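# Assemble the layered test cell and insert both rods

## Task

Build the test cell on the mat; every part is already upright. On the electrode plate, stack in this sequence: first the plain spacer frame, which slides down over the plate's screw heads; next the window frame carrying the steel strap; last the pan. The plate's tab, the steel strap and the pan's hoses must all face one common direction. Then take both plastic rods from the dish and push each one down through the lugs of all four stacked parts until it rests on the nuts beneath the plate.

## Robot and tools

Robot: two arms, left_arm (a left hand) and right_arm (a right hand), each a six-joint arm with a five-finger hand. Base positions in the scene frame: left_arm at (+0.065, +0.529, 0) m, right_arm at (+0.044, -0.453, 0) m, both turned almost not at all about z. A post stands on the floor behind the arms.

Frames: the scene frame has its origin at table-top height midway between the nominal bases, +z up, +x out over the table, and left_arm on the +y side (camera image sides do not match the names). Each arm reports its hand pose, velocities and targets in its own base frame, and offsets are taken along that arm's base axes, turning about the Hand target's position.

Hand point: a point 0.05 m in front of the palm and 0.15 m out from the wrist flange. Its +z runs along the straight fingers, +y out of the palm, +x across the palm away from the thumb on the right hand (toward the thumb on the left hand). Straight fingers reach 0.06 to 0.07 m past the point and sit 0.06 m behind it along -y. A bracket on the little-finger side of the wrist can strike things, and with level fingers the wrist can hang up to 0.11 m (palm down) or 0.23 m (palm up) below the point.

Row layout (28 numbers, all in [-1, 1], always both arms): left dx, dy, dz, rx, ry, rz; left little, ring, middle, index, thumb_bend, thumb_turn; left force_limit, speed; then the same 14 for the right arm. The six pose numbers are an offset from that arm's Hand target as it stood when the action or move began, not an absolute pose; 1.0 equals 0.6 m for dx, dy, dz and 180 degrees for the rotation vector rx, ry, rz. Send six zeros to leave an arm's pose alone. Finger numbers are absolute targets: -1 open/straight, +1 closed; thumb_turn -1 beside the palm, +1 opposite the fingers. force_limit runs from about 0 N at -1 to 10 N at +1 (15 N for the two thumb motors); speed rises from nearly zero at -1 to full at +0.48 and above. Hand numbers never mean 'no change': to keep a hand as it is, repeat its last sent eight numbers (or, before any were sent, its hand_measured six plus hand_force_limit and hand_speed). For a gentle grip close at speed -0.94 or lower. With the thumb turned in, the hand grasps things roughly 0.035 to 0.065 m thick; thumb tip against index pad can pinch light items.

execute_actions(actions, cameras): actions is a list of actions, each a list of up to 15 rows, one row per 1/30 s step; a short action holds its final row to step 15. Every row in an action counts from that action's start pose, and repeating an offset in a new action moves further. Images come only with an empty actions list or when cameras names them (["all"], or camera names: cam_head_left, cam_head_right, cam_high, cam_low, cam_left_wrist, cam_right_wrist).

move(target, speed, blend, stop_force, zero, blocking, cameras): drives each hand point in a straight line toward target, one 28-number row or a list of up to 15 rows, every row an offset from the same starting Hand targets. speed is m/s (0.002 to 3.6, default 0.25; turning limited to twice that in rad/s), one value or one per target. blend in m rounds corners in a list; 0 stops at each. stop_force (3 to 120 N, one value for both arms) ends an arm's path when its wrist sensor feels that much push against the motion; the arm then backs to just before the contact. Use it slowly (around 0.005 m/s) for touches; with it, all rows must carry identical hand numbers and blocking=false is not allowed. zero (default true) re-zeroes the sensor first. The whole move is capped at 10 s. Paths do not avoid obstacles; a move that would put the wrist near the arm's first-joint axis is refused. The result adds a 'move:' line: done, off_target, moving, held or fault, plus limits such as paced or held.

wait(seconds): lets time pass, 0 to 3600 s. stop(): brakes a running move. zoom_image(camera, region [x0, y0, x1, y1] in pixels, at most 504 by 504) magnifies the newest image of that camera (all are 672x504). show_instructions() shows the reference pictures. zero_wrist_force(arm) tares an arm's wrist sensor. finished_scene() ends the scene irreversibly; the cell must then stay assembled on its own.

Results: end_effector_position (m), quaternion and velocities per arm in its base frame; 'Hand target' is the last commanded pose after clipping, from which the next offsets count. The hand often settles short of it; send the remaining distance as an offset. hand_measured, hand_stopped_by (moving, target, force, stalled, fault) and hand_load_n (positive when the finger is pushed open) follow motor order; a lost grip shows as load near 0. Wrist force and torque are in the end effector axes. Joint torques are total drive output, positive toward larger joint angles. Orientation commands are clipped to 32 degrees from the measured one each step.

Avoid: dropping parts, even a few millimetres, releasing moving parts, striking the table, post or the other arm, and pushing past a firm contact, since the arms are stiff. A contact force near 150 N or a wrist joint lagging more than 0.9 degrees stops the arm for 10 s; wrist torque limits are 26.3 N m. Long loaded or stretched holds heat motors, with a stop at 85 C. Anything falling off the table fails the task. Keep fingers from closing on the other hand.

Each tool is called after "Request:" in YAML: its name, and indented under it one key for each argument.

Reference images:

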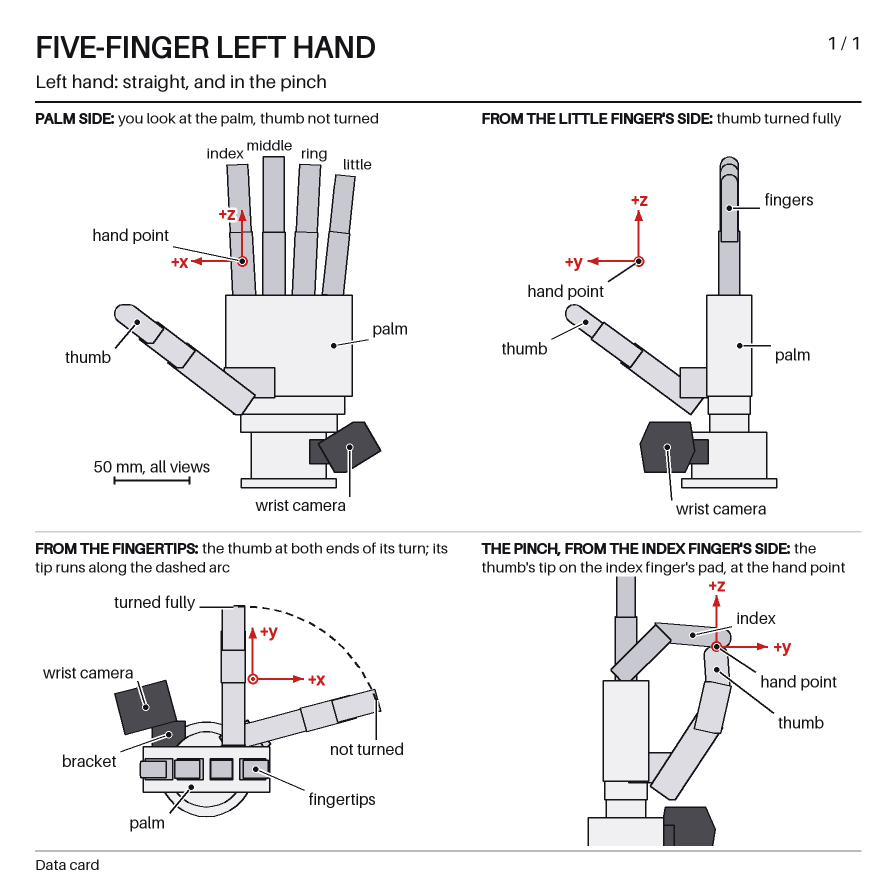

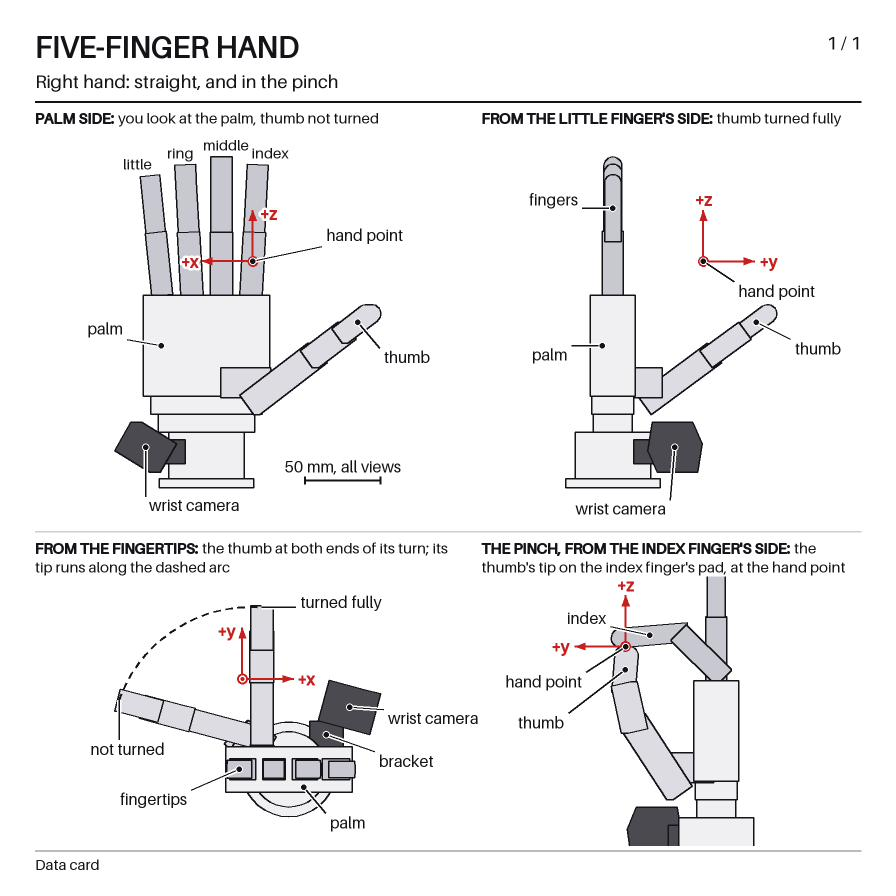

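## Session

Request:
execute_actions:
  actions: []

Scene clock: 0.00 s.
left_arm: end_effector_position=(+0.3943, -0.2503, +0.2962) hand_measured=(-1.000, -1.000, -1.000, -1.000, -1.000, -1.000) hand_load_n=(+0.0, +0.0, +0.0, +0.0, +0.0, +0.0) hand_stopped_by=(target, target, target, target, target, target) hand_force_limit=0.00 hand_speed=-0.80 end_effector_quat_wxyz=(-0.064, +0.839, +0.138, +0.523) | right_arm: end_effector_position=(+0.6606, +0.3672, +0.3871) hand_measured=(-1.000, -1.000, -1.000, -1.000, -1.000, -1.000) hand_load_n=(+0.0, +0.0, +0.0, +0.0, +0.0, +0.0) hand_stopped_by=(target, target, target, target, target, target) hand_force_limit=0.00 hand_speed=-0.80 end_effector_quat_wxyz=(+0.591, -0.424, +0.638, -0.252)
Joint positions: left_arm=[2.548 -1.477 -2 2.814 -2.332 1.035] | right_arm=[0.284 -1.292 1.315 0.153 1.67 -2.542]
Joint velocities: within noise
Joint torques (N m): no reading
Motor temperatures (°C): left_arm=[42 35 33 35 48 37] | right_arm=[31 25 34 46 41 38]
Wrist force (N): no reading
Wrist torque (N m): no reading
Wrist force, peak (N): no reading
Hand target: left_arm +0.3943, -0.2503, +0.2962; -0.064, +0.839, +0.138, +0.523 | right_arm +0.6606, +0.3672, +0.3871; +0.591, -0.424, +0.638, -0.252

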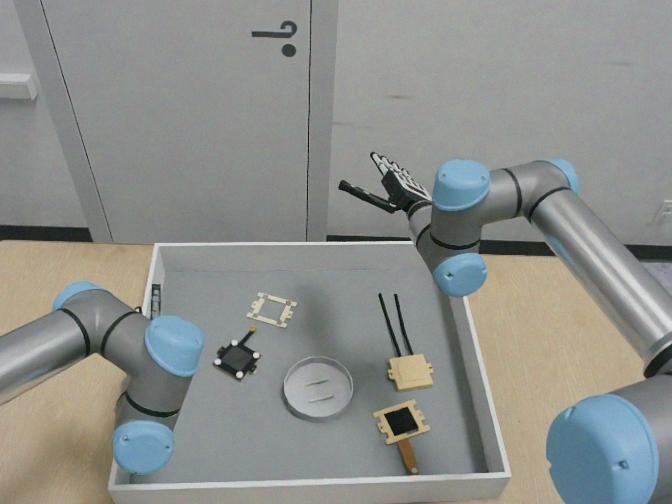

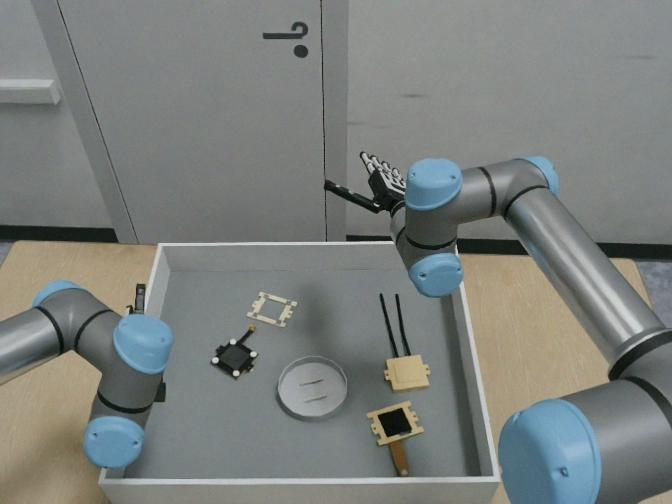

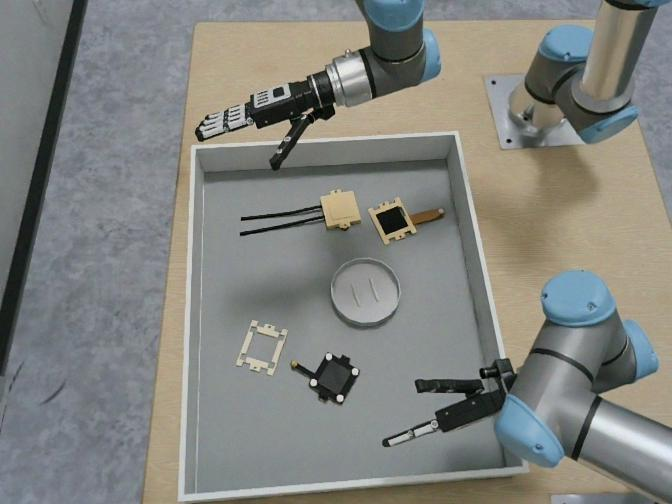

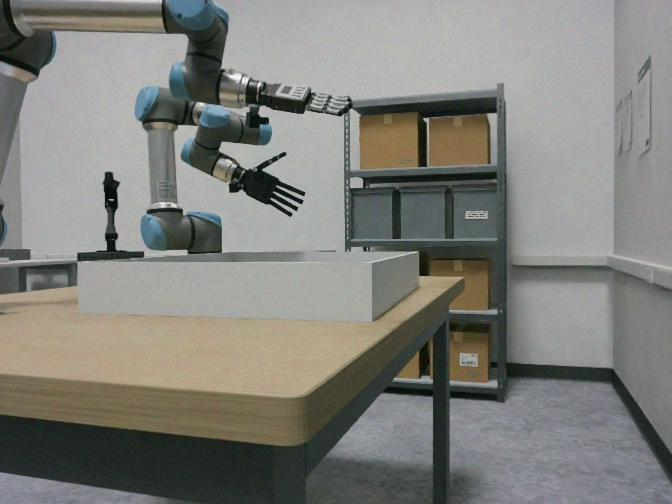

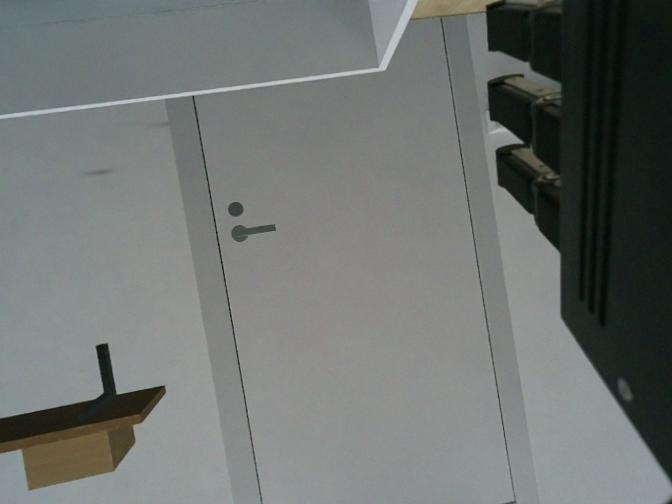

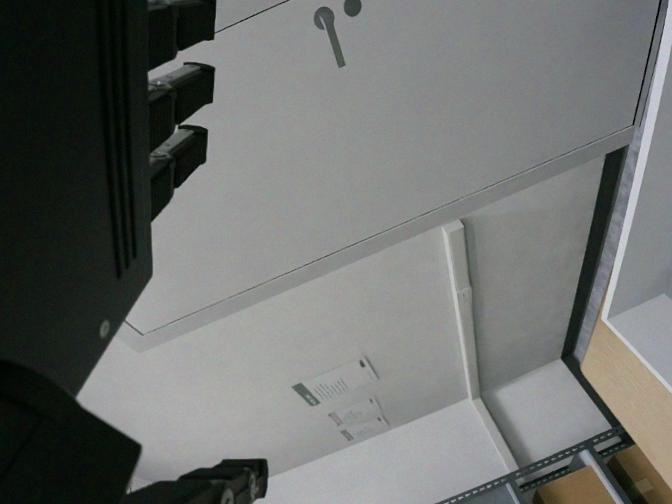

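Request:
zoom_image:
  camera: "cam_high"
  region: [220, 300, 400, 435]

Request:
zoom_image:
  camera: "cam_high"
  region: [220, 170, 470, 340]

Request:
zoom_image:
  camera: "cam_head_left"
  region: [190, 270, 370, 430]

Request:
zoom_image:
  camera: "cam_head_left"
  region: [350, 280, 460, 490]

Scaled by 2.800.

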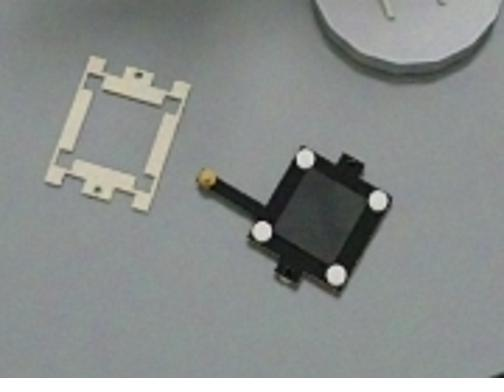

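Scaled by 2.016.

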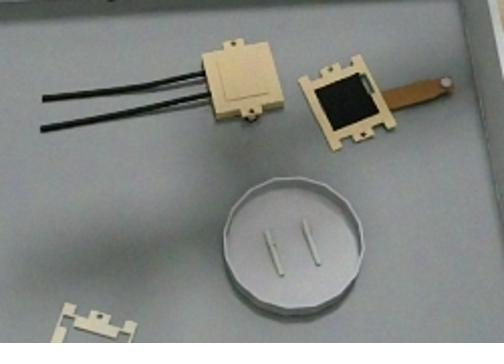

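Scaled by 2.800.

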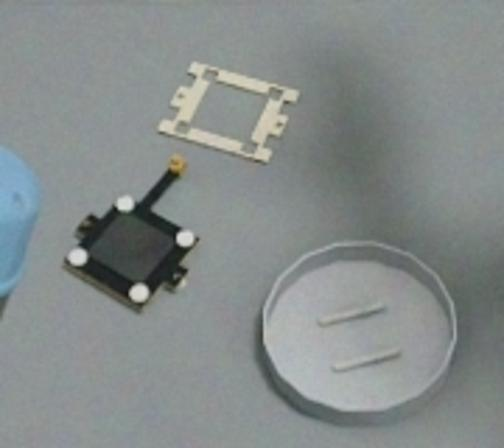

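Scaled by 2.400.

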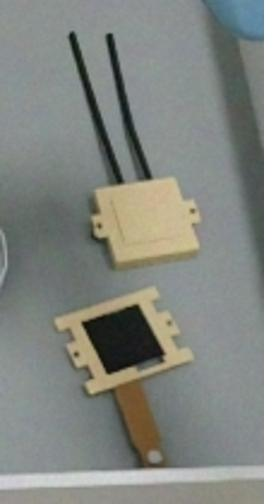

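Request:
move:
  target: [0.177, -0.05, 0.09, 0.4657, 0.0322, -0.5136, -1, -1, -1, -1, -1, -1, 0, -0.8, -0.267, -0.245, 0, -0.2115, 0.139, 0.1367, -1, -1, -1, -1, -1, -1, 0, -0.8]
  cameras: ["all"]

Scene clock: 23.97 s.
left_arm: end_effector_position=(+0.5005, -0.2803, +0.3502) hand_measured=(-1.000, -1.000, -1.000, -1.000, -1.000, -1.000) hand_load_n=(+0.0, +0.0, +0.0, -0.5, +0.0, +0.0) hand_stopped_by=(target, target, target, target, target, target) hand_force_limit=0.00 hand_speed=-0.80 end_effector_quat_wxyz=(+0.192, -0.462, +0.800, -0.332) | right_arm: end_effector_position=(+0.5005, +0.2201, +0.3872) hand_measured=(-1.000, -1.000, -1.000, -1.000, -1.000, -1.000) hand_load_n=(+0.0, +0.0, +0.0, +0.0, +0.0, +0.0) hand_stopped_by=(target, target, target, target, target, target) hand_force_limit=0.00 hand_speed=-0.80 end_effector_quat_wxyz=(-0.313, +0.757, -0.530, +0.220)
Joint positions: left_arm=[3.012 -1.823 -1.156 2.155 -1.296 3.427] | right_arm=[0.031 -1.379 1.133 1.057 1.349 -3.37]
Joint torques (N m): left_arm=[7.72 29.83 25.96 -0.91 1.79 2.38] | right_arm=[9.41 -20.9 -8.91 0.76 -1.38 0]
Wrist force (N): left_arm=[-2.4 -0.7 0.3] | right_arm=[2.0 -0.3 -1.7]
Wrist torque (N m): left_arm=[0.15 0.14 -0.19] | right_arm=[0.01 -0.21 -0.02]
Wrist force, peak (N): left_arm=[-2.5 -0.9 0.0] | right_arm=[2.1 -0.3 -2.1]
Hand target: left_arm +0.5005, -0.2803, +0.3502; +0.192, -0.462, +0.800, -0.332 | right_arm +0.5004, +0.2202, +0.3871; -0.313, +0.757, -0.530, +0.220
Off the commanded pose: left_arm 0.000 m, 0 deg | right_arm 0.000 m, 0 deg.
move: done

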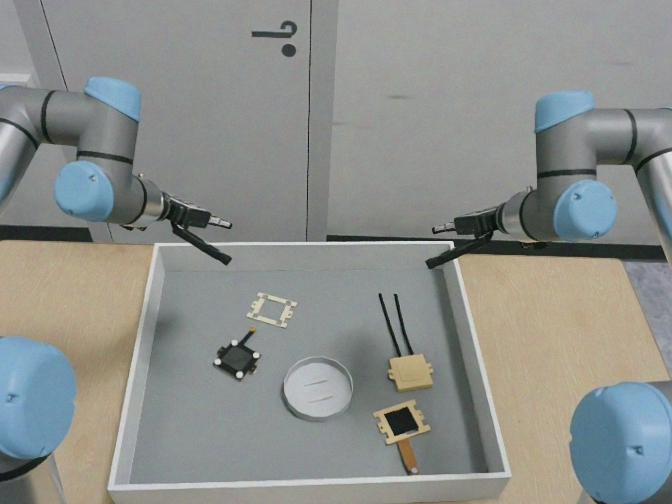

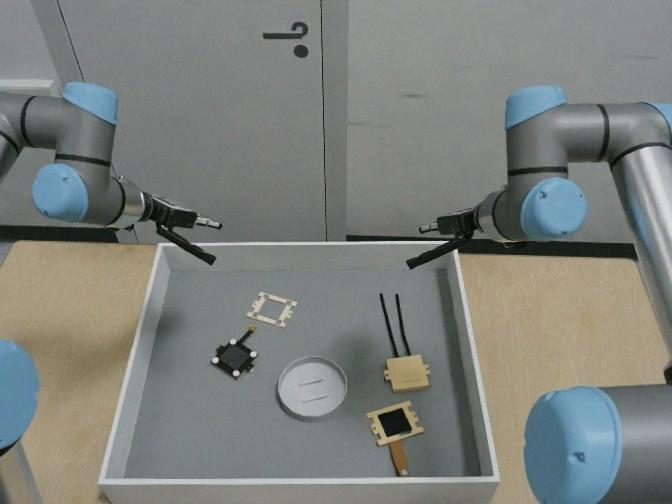

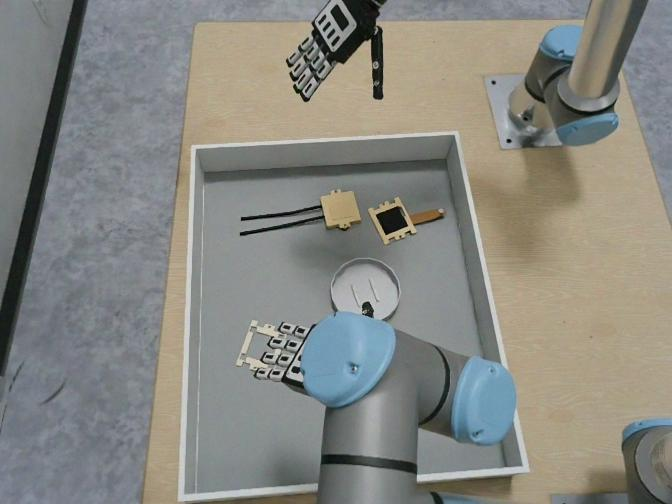

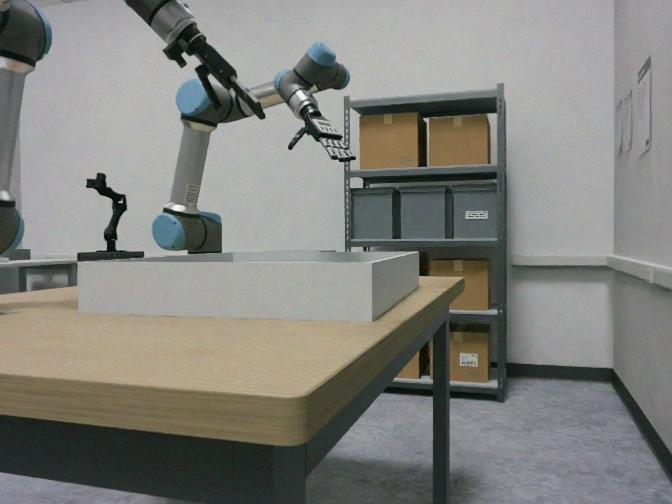

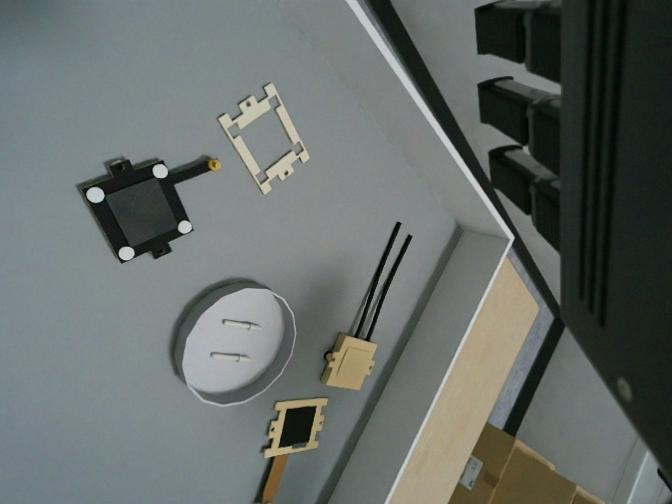

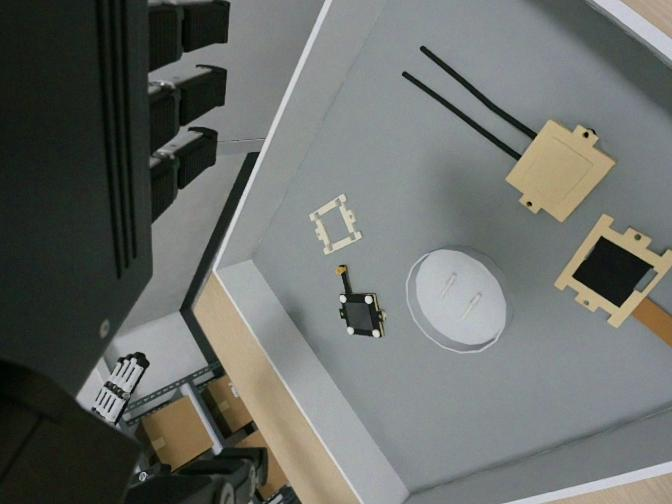

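Request:
zoom_image:
  camera: "cam_left_wrist"
  region: [70, 60, 330, 290]

Request:
zoom_image:
  camera: "cam_right_wrist"
  region: [390, 100, 672, 360]

Request:
zoom_image:
  camera: "cam_left_wrist"
  region: [160, 260, 400, 504]

Scaled by 1.938.

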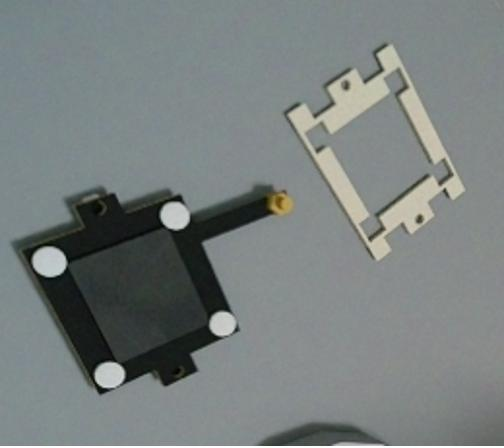

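Scaled by 1.787.

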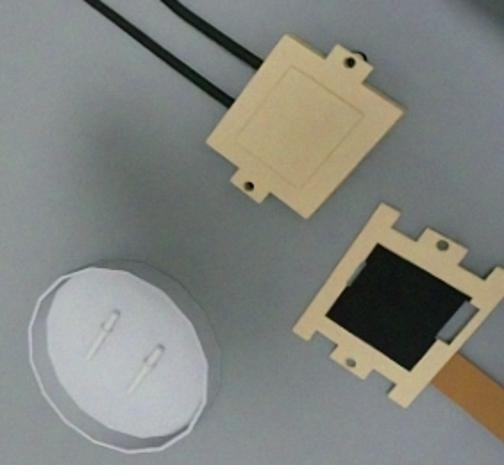

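Scaled by 2.066.

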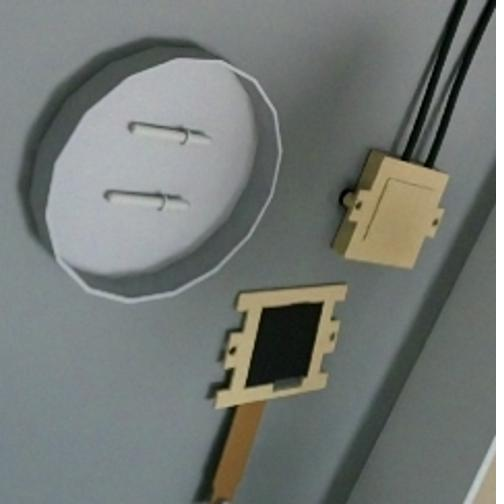

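Request:
move:
  target: [0, 0, -0.2, 0, 0, 0, -1, -1, -1, -1, -1, -1, 0, -0.8, 0, 0, -0.2, 0, 0, 0, -1, -1, -1, -1, -1, -1, 0, -0.8]
  cameras: ["cam_left_wrist", "cam_right_wrist", "cam_high"]

Scene clock: 33.43 s.
left_arm: end_effector_position=(+0.5006, -0.2803, +0.2303) hand_measured=(-1.000, -1.000, -1.000, -1.000, -1.000, -1.000) hand_load_n=(+0.0, +0.0, +0.0, +0.0, +0.0, +0.0) hand_stopped_by=(target, target, target, target, target, target) hand_force_limit=0.00 hand_speed=-0.80 end_effector_quat_wxyz=(+0.192, -0.462, +0.800, -0.332) | right_arm: end_effector_position=(+0.5005, +0.2202, +0.2672) hand_measured=(-1.000, -1.000, -1.000, -1.000, -1.000, -1.000) hand_load_n=(+0.0, +0.0, +0.0, +0.0, +0.0, +0.0) hand_stopped_by=(target, target, target, target, target, target) hand_force_limit=0.00 hand_speed=-0.80 end_effector_quat_wxyz=(-0.313, +0.757, -0.530, +0.220) end_effector_velocity=(+0.000, +0.000, -0.001) end_effector_angular_velocity=(+0.000, -0.002, +0.000)
Joint positions: left_arm=[3.012 -1.821 -1.466 2.463 -1.296 3.428] | right_arm=[0.031 -1.405 1.472 0.744 1.349 -3.37]
Joint velocities: left_arm=[within noise] | right_arm=[0 0 0.003 -0.005 0 0]
Joint torques (N m): left_arm=[7.1 41.24 8.69 1.35 1.15 -0.67] | right_arm=[-7.93 -31.71 -8.9 -1.18 -0.67 0.98]
Wrist force (N): left_arm=[-2.3 -0.7 0.1] | right_arm=[2.2 0.4 -2.1]
Wrist torque (N m): left_arm=[0.16 0.13 -0.18] | right_arm=[0.17 -0.24 0.04]
Wrist force, peak (N): left_arm=[-2.3 -2.6 -1.7] | right_arm=[1.9 -1.7 -3.1]
Hand target: left_arm +0.5005, -0.2803, +0.2302; +0.192, -0.462, +0.800, -0.332 | right_arm +0.5004, +0.2202, +0.2671; -0.313, +0.757, -0.530, +0.220
Off the commanded pose: left_arm 0.000 m, 0 deg | right_arm 0.000 m, 0 deg.
move: done
Images, in order (width x height): cam_high 672x504, cam_left_wrist 672x504, cam_right_wrist 672x504.

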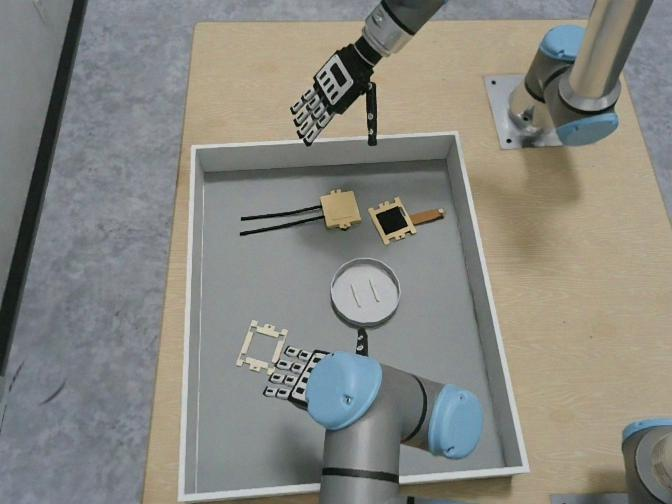

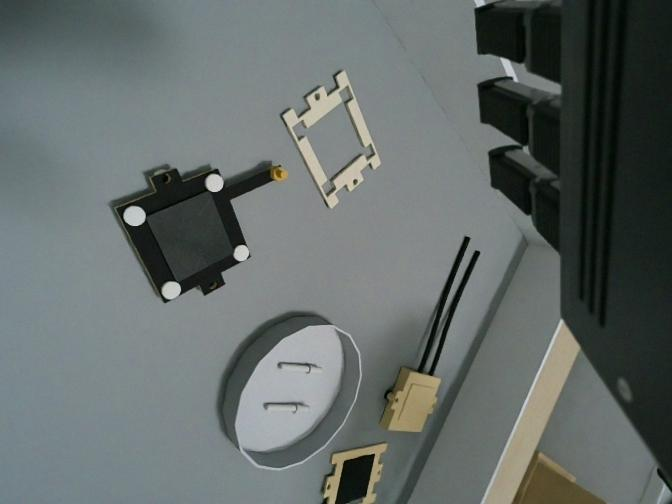

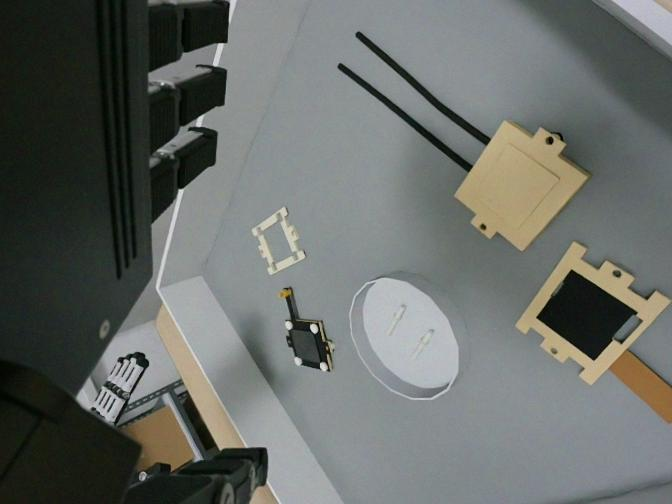

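Request:
zoom_image:
  camera: "cam_left_wrist"
  region: [100, 150, 260, 310]

Request:
zoom_image:
  camera: "cam_left_wrist"
  region: [240, 330, 350, 440]

Request:
zoom_image:
  camera: "cam_left_wrist"
  region: [270, 60, 390, 210]

Request:
zoom_image:
  camera: "cam_right_wrist"
  region: [440, 100, 672, 400]

Scaled by 3.150.

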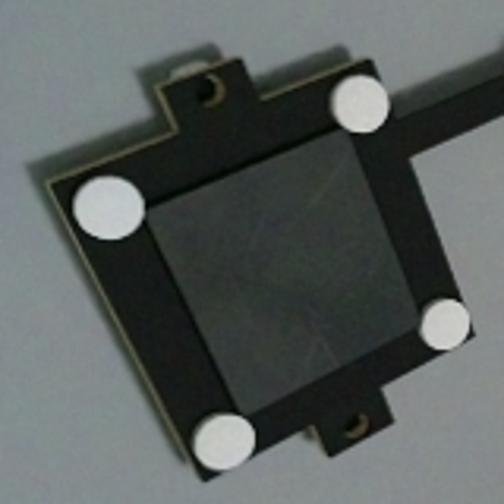

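Scaled by 4.582.

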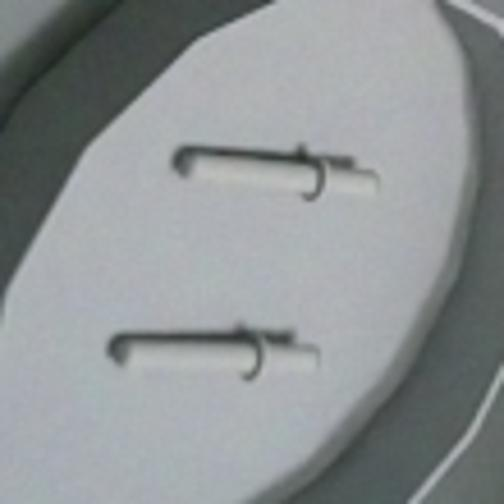

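Scaled by 3.360.

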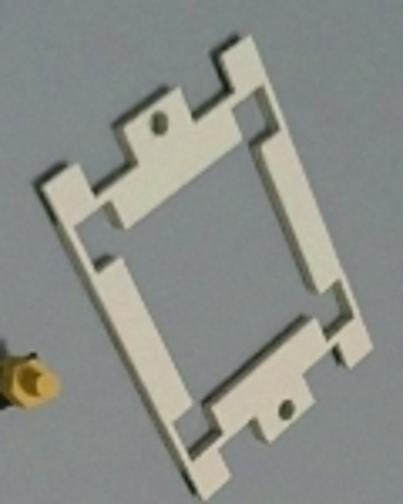

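Scaled by 1.680.

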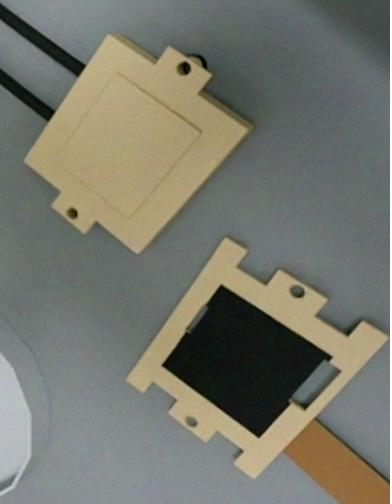

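Request:
move:
  target: [-0.15, 0, 0, 0, 0, 0, -1, -1, -1, -1, -1, -1, 0, -0.8, -0.1, 0.1, 0, 0, 0, 0, -1, -1, -1, -1, -1, -1, 0, -0.8]
  cameras: ["cam_left_wrist", "cam_right_wrist"]

Request:
zoom_image:
  camera: "cam_left_wrist"
  region: [100, 100, 400, 400]

Request:
zoom_image:
  camera: "cam_right_wrist"
  region: [300, 80, 672, 430]

Scene clock: 39.70 s.
left_arm: end_effector_position=(+0.4106, -0.2803, +0.2303) hand_measured=(-1.000, -1.000, -1.000, -1.000, -1.000, -1.000) hand_load_n=(+0.0, +0.0, +0.0, +0.0, +0.0, -0.5) hand_stopped_by=(target, target, target, target, target, target) hand_force_limit=0.00 hand_speed=-0.80 end_effector_quat_wxyz=(+0.192, -0.462, +0.800, -0.332) | right_arm: end_effector_position=(+0.4405, +0.2802, +0.2671) hand_measured=(-1.000, -1.000, -1.000, -1.000, -1.000, -1.000) hand_load_n=(+0.0, +0.0, +0.0, +0.0, +0.0, +0.0) hand_stopped_by=(target, target, target, target, target, target) hand_force_limit=0.00 hand_speed=-0.80 end_effector_quat_wxyz=(-0.313, +0.757, -0.530, +0.220)
Joint positions: left_arm=[2.977 -1.624 -1.695 2.501 -1.32 3.401] | right_arm=[0.21 -1.476 1.55 0.717 1.473 -3.24]
Joint torques (N m): left_arm=[1.62 32.64 9.87 -1.94 1.74 2.37] | right_arm=[8.83 -22.29 -24.25 2.26 0.91 1.57]
Wrist force (N): left_arm=[-2.3 -0.7 0.1] | right_arm=[2.1 0.2 -1.7]
Wrist torque (N m): left_arm=[0.17 0.13 -0.25] | right_arm=[0.11 -0.26 0.18]
Wrist force, peak (N): left_arm=[-3.7 -2.2 0.8] | right_arm=[3.6 -0.4 -1.4]
Hand target: left_arm +0.4105, -0.2803, +0.2302; +0.192, -0.462, +0.800, -0.332 | right_arm +0.4404, +0.2802, +0.2671; -0.313, +0.757, -0.530, +0.220
Off the commanded pose: left_arm 0.000 m, 0 deg | right_arm 0.000 m, 0 deg.
move: done

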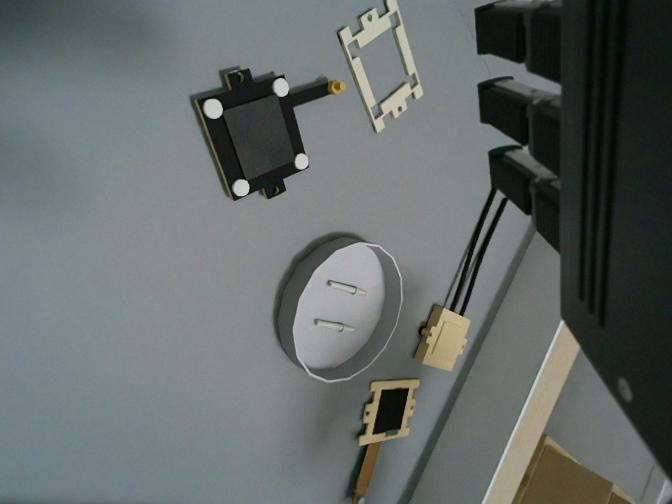

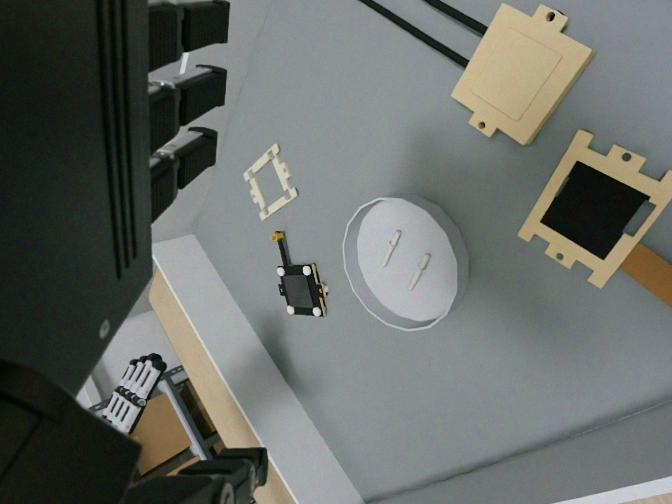

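Scaled by 1.680.

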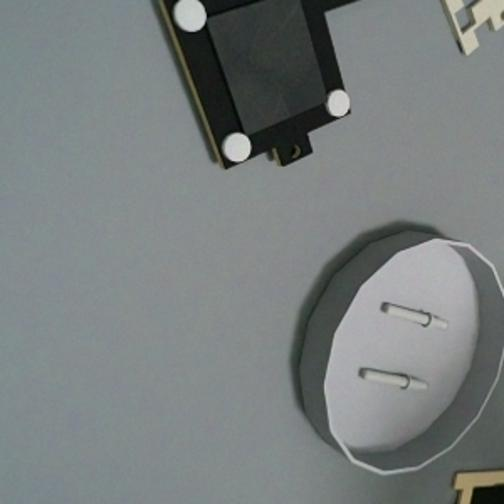

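Scaled by 1.355.

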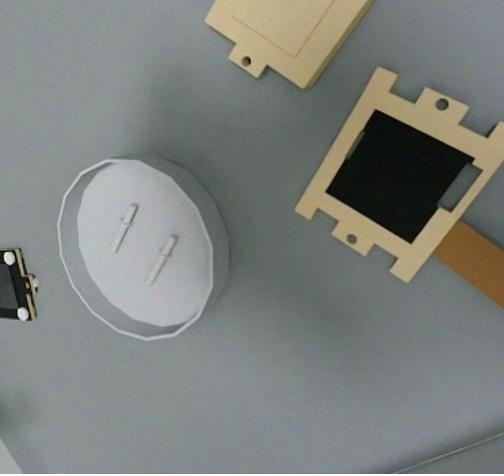

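Request:
move:
  target: [0.0925, 0.06, -0.17, 0, 0, 0, -1, -1, -1, -1, -1, -1, 0, -0.8, -0.134, -0.1837, -0.162, 0, 0, 0, -1, -1, -1, -1, -1, -1, 0, -0.8]
  cameras: ["cam_left_wrist", "cam_right_wrist"]

Request:
zoom_image:
  camera: "cam_left_wrist"
  region: [220, 120, 520, 390]

Request:
zoom_image:
  camera: "cam_right_wrist"
  region: [170, 100, 500, 430]

Scene clock: 58.20 s.
left_arm: end_effector_position=(+0.4659, -0.2443, +0.1283) hand_measured=(-1.000, -1.000, -1.000, -1.000, -1.000, -1.000) hand_load_n=(+0.0, +0.0, +0.0, +0.0, +0.0, +0.0) hand_stopped_by=(target, target, target, target, target, target) hand_force_limit=0.00 hand_speed=-0.80 end_effector_quat_wxyz=(+0.192, -0.462, +0.800, -0.332) | right_arm: end_effector_position=(+0.3601, +0.1700, +0.1700) hand_measured=(-1.000, -1.000, -1.000, -1.000, -1.000, -1.000) hand_load_n=(+0.0, +0.0, +0.0, +0.0, +0.0, +0.0) hand_stopped_by=(target, target, target, target, target, target) hand_force_limit=0.00 hand_speed=-0.80 end_effector_quat_wxyz=(-0.313, +0.757, -0.530, +0.220)
Joint positions: left_arm=[3.095 -1.783 -1.79 2.729 -1.24 3.492] | right_arm=[-0.161 -1.737 2.065 0.525 1.219 -3.518]
Joint torques (N m): left_arm=[-0.03 20.97 31.03 0.54 -0.61 -1.34] | right_arm=[-7.44 -15.67 -8.96 -0.61 -1.44 -2.16]
Wrist force (N): left_arm=[-2.5 -0.8 0.0] | right_arm=[2.3 0.6 -2.0]
Wrist torque (N m): left_arm=[0.15 0.15 -0.17] | right_arm=[0.20 -0.26 0.04]
Wrist force, peak (N): left_arm=[-3.3 0.2 1.1] | right_arm=[2.9 2.7 -2.0]
Hand target: left_arm +0.4660, -0.2443, +0.1282; +0.192, -0.462, +0.800, -0.332 | right_arm +0.3600, +0.1700, +0.1699; -0.313, +0.757, -0.530, +0.220
Off the commanded pose: left_arm 0.000 m, 0 deg | right_arm 0.000 m, 0 deg.
move: done

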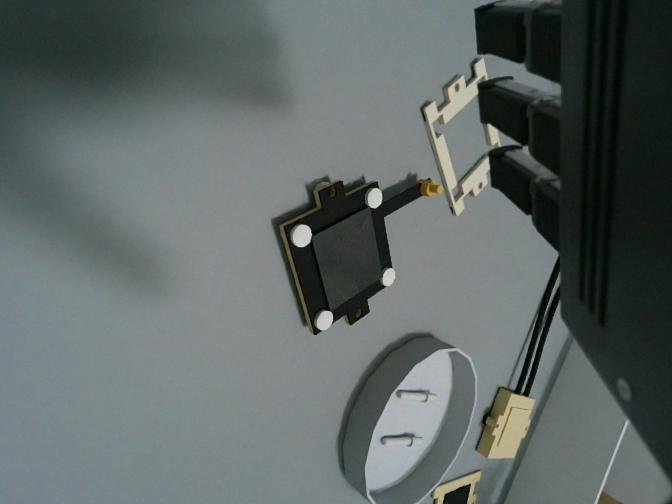

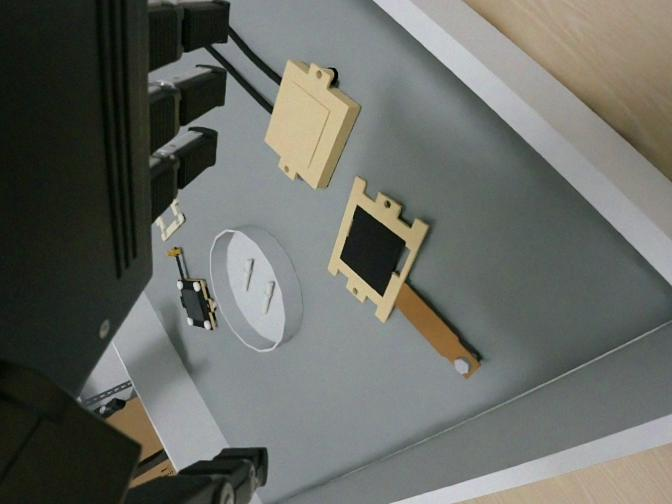

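Scaled by 1.680.

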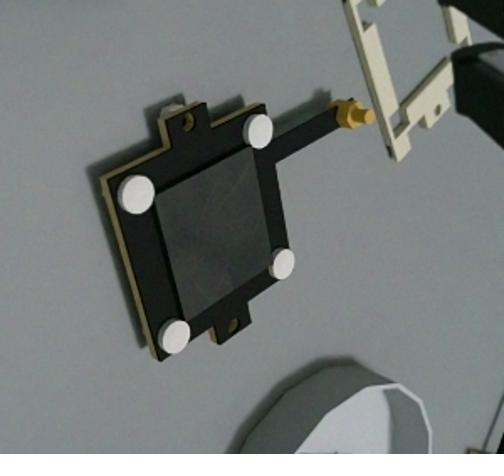

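Scaled by 1.527.

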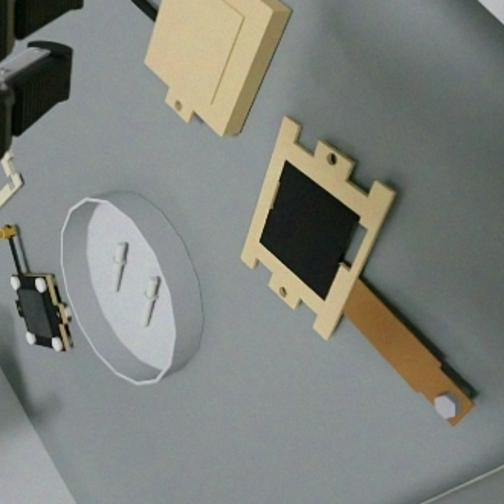

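Request:
zoom_image:
  camera: "cam_right_wrist"
  region: [250, 50, 370, 200]

Request:
zoom_image:
  camera: "cam_right_wrist"
  region: [320, 170, 490, 390]

Request:
zoom_image:
  camera: "cam_left_wrist"
  region: [260, 160, 460, 350]

Request:
zoom_image:
  camera: "cam_right_wrist"
  region: [150, 210, 310, 360]

Scaled by 3.360.

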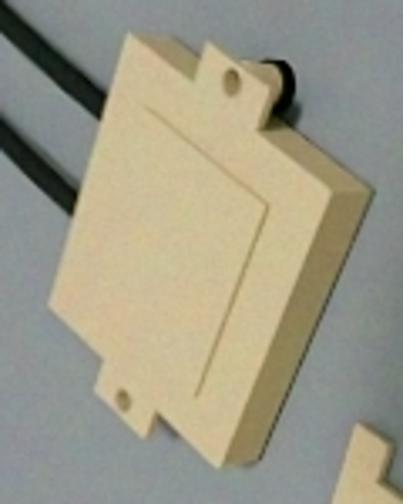

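Scaled by 2.291.

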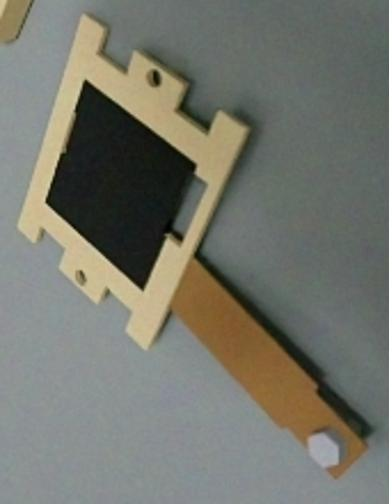

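Scaled by 2.520.

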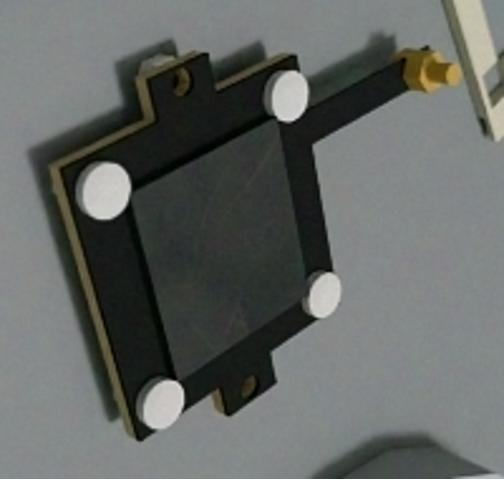

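Scaled by 3.150.

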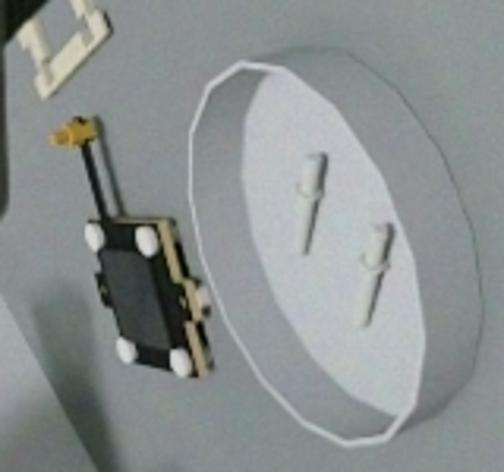

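Request:
move:
  target: [0.2492, -0.1923, -0.047, -0.0158, -0.0352, 0.0665, 1, 1, 1, -0.4, -1, 0.76, 0, 0, 0, 0, 0, 0, 0, 0, -1, -1, -1, -1, -1, -1, 0, -0.8]
  cameras: ["cam_left_wrist", "cam_high"]

Scene clock: 71.13 s.
left_arm: end_effector_position=(+0.6154, -0.3596, +0.1000) hand_measured=(+1.000, +1.000, +1.000, -0.400, -1.000, +0.760) hand_load_n=(+0.0, +0.5, +0.0, +0.0, +0.0, +0.0) hand_stopped_by=(target, target, target, target, target, target) hand_force_limit=0.00 hand_speed=0.00 end_effector_quat_wxyz=(+0.257, -0.528, +0.727, -0.354) | right_arm: end_effector_position=(+0.3600, +0.1700, +0.1699) hand_measured=(-1.000, -1.000, -1.000, -1.000, -1.000, -1.000) hand_load_n=(+0.0, +0.0, +0.0, +0.0, +0.0, -0.5) hand_stopped_by=(target, target, target, target, target, target) hand_force_limit=0.00 hand_speed=-0.80 end_effector_quat_wxyz=(-0.313, +0.757, -0.530, +0.220)
Joint positions: left_arm=[2.851 -2.139 -1.369 2.844 -1.552 3.156] | right_arm=[-0.162 -1.737 2.066 0.525 1.219 -3.519]
Joint torques (N m): left_arm=[-3.92 34.87 31.25 1.55 -1.38 -1.56] | right_arm=[-7.44 -23.08 -7.69 -1.17 -1.82 -2.31]
Wrist force (N): left_arm=[-2.2 -0.9 0.6] | right_arm=[2.4 0.7 -1.8]
Wrist torque (N m): left_arm=[0.12 0.16 -0.25] | right_arm=[0.18 -0.26 0.05]
Wrist force, peak (N): left_arm=[-3.0 0.6 -1.6] | right_arm=[2.5 0.9 -2.3]
Hand target: left_arm +0.6155, -0.3596, +0.1000; +0.257, -0.528, +0.727, -0.355 | right_arm +0.3600, +0.1700, +0.1699; -0.313, +0.757, -0.530, +0.220
Off the commanded pose: left_arm 0.000 m, 0 deg | right_arm 0.000 m, 0 deg.
move: done
Images, in order (width x height): cam_high 672x504, cam_left_wrist 672x504.

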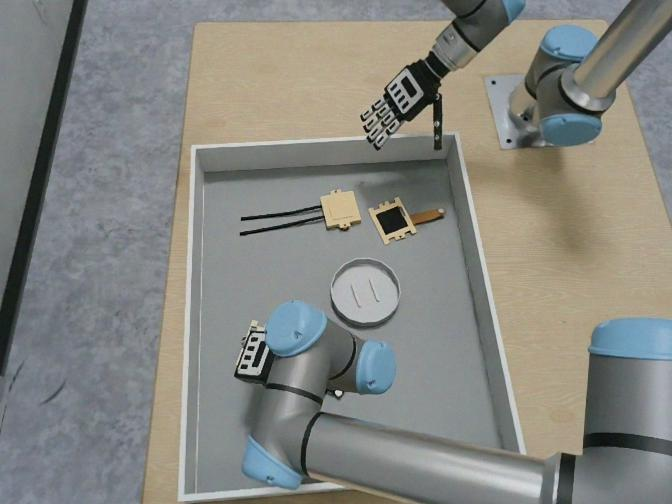

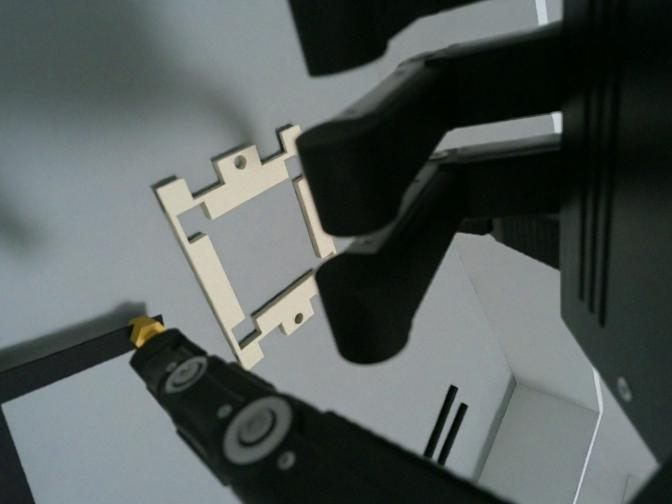

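Request:
zoom_image:
  camera: "cam_left_wrist"
  region: [100, 100, 420, 420]

Scaled by 1.575.

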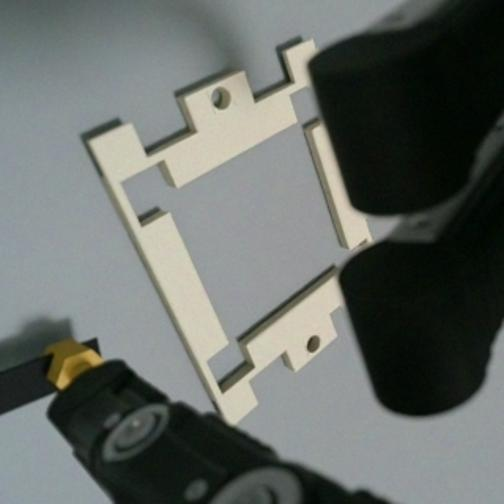

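Request:
move:
  target: [0.0417, -0.045, -0.02, 0, 0, 0, -1, -1, -1, -0.4, -1, 0.76, 0, 0, 0, 0, 0, 0, 0, 0, -1, -1, -1, -1, -1, -1, 0, -0.8]
  cameras: ["cam_left_wrist"]

Request:
zoom_image:
  camera: "cam_left_wrist"
  region: [100, 60, 520, 480]

Scene clock: 78.07 s.
left_arm: end_effector_position=(+0.6406, -0.3866, +0.0880) hand_measured=(-1.000, -1.000, -1.000, -0.400, -1.000, +0.760) hand_load_n=(+0.0, +0.0, -0.5, +0.0, +0.0, +0.0) hand_stopped_by=(target, target, target, target, target, target) hand_force_limit=0.00 hand_speed=0.00 end_effector_quat_wxyz=(+0.258, -0.528, +0.727, -0.355) | right_arm: end_effector_position=(+0.3600, +0.1700, +0.1699) hand_measured=(-1.000, -1.000, -1.000, -1.000, -1.000, -1.000) hand_load_n=(+0.0, +0.0, +0.0, +0.0, +0.0, +0.0) hand_stopped_by=(target, target, target, target, target, target) hand_force_limit=0.00 hand_speed=-0.80 end_effector_quat_wxyz=(-0.313, +0.757, -0.530, +0.220)
Joint positions: left_arm=[2.818 -2.233 -1.246 2.815 -1.578 3.136] | right_arm=[-0.162 -1.737 2.066 0.525 1.219 -3.519]
Joint torques (N m): left_arm=[-3.59 37.8 31.97 -0.6 -0.96 0.24] | right_arm=[-6.47 -23.99 -8.83 -1.14 -1.71 -2.33]
Wrist force (N): left_arm=[-2.3 -1.2 0.6] | right_arm=[1.8 0.6 -2.1]
Wrist torque (N m): left_arm=[0.05 0.18 -0.24] | right_arm=[0.18 -0.17 0.02]
Wrist force, peak (N): left_arm=[-3.3 -0.4 -1.2] | right_arm=[2.7 0.5 -2.2]
Hand target: left_arm +0.6406, -0.3866, +0.0880; +0.257, -0.528, +0.727, -0.355 | right_arm +0.3600, +0.1700, +0.1699; -0.313, +0.757, -0.530, +0.220
Off the commanded pose: left_arm 0.000 m, 0 deg | right_arm 0.000 m, 0 deg.
move: done

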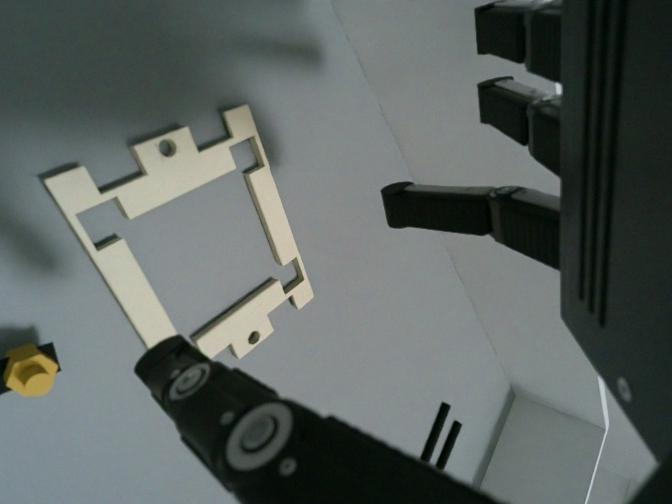

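Scaled by 1.200.

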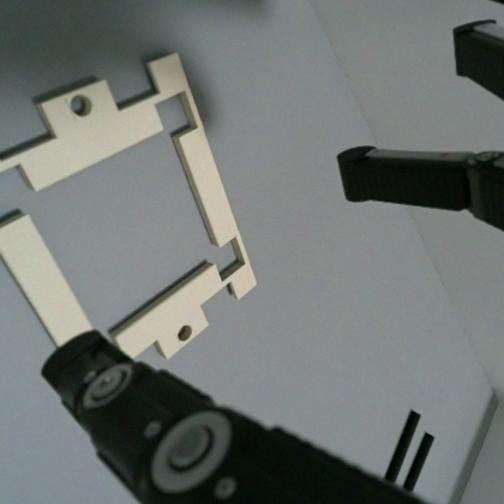

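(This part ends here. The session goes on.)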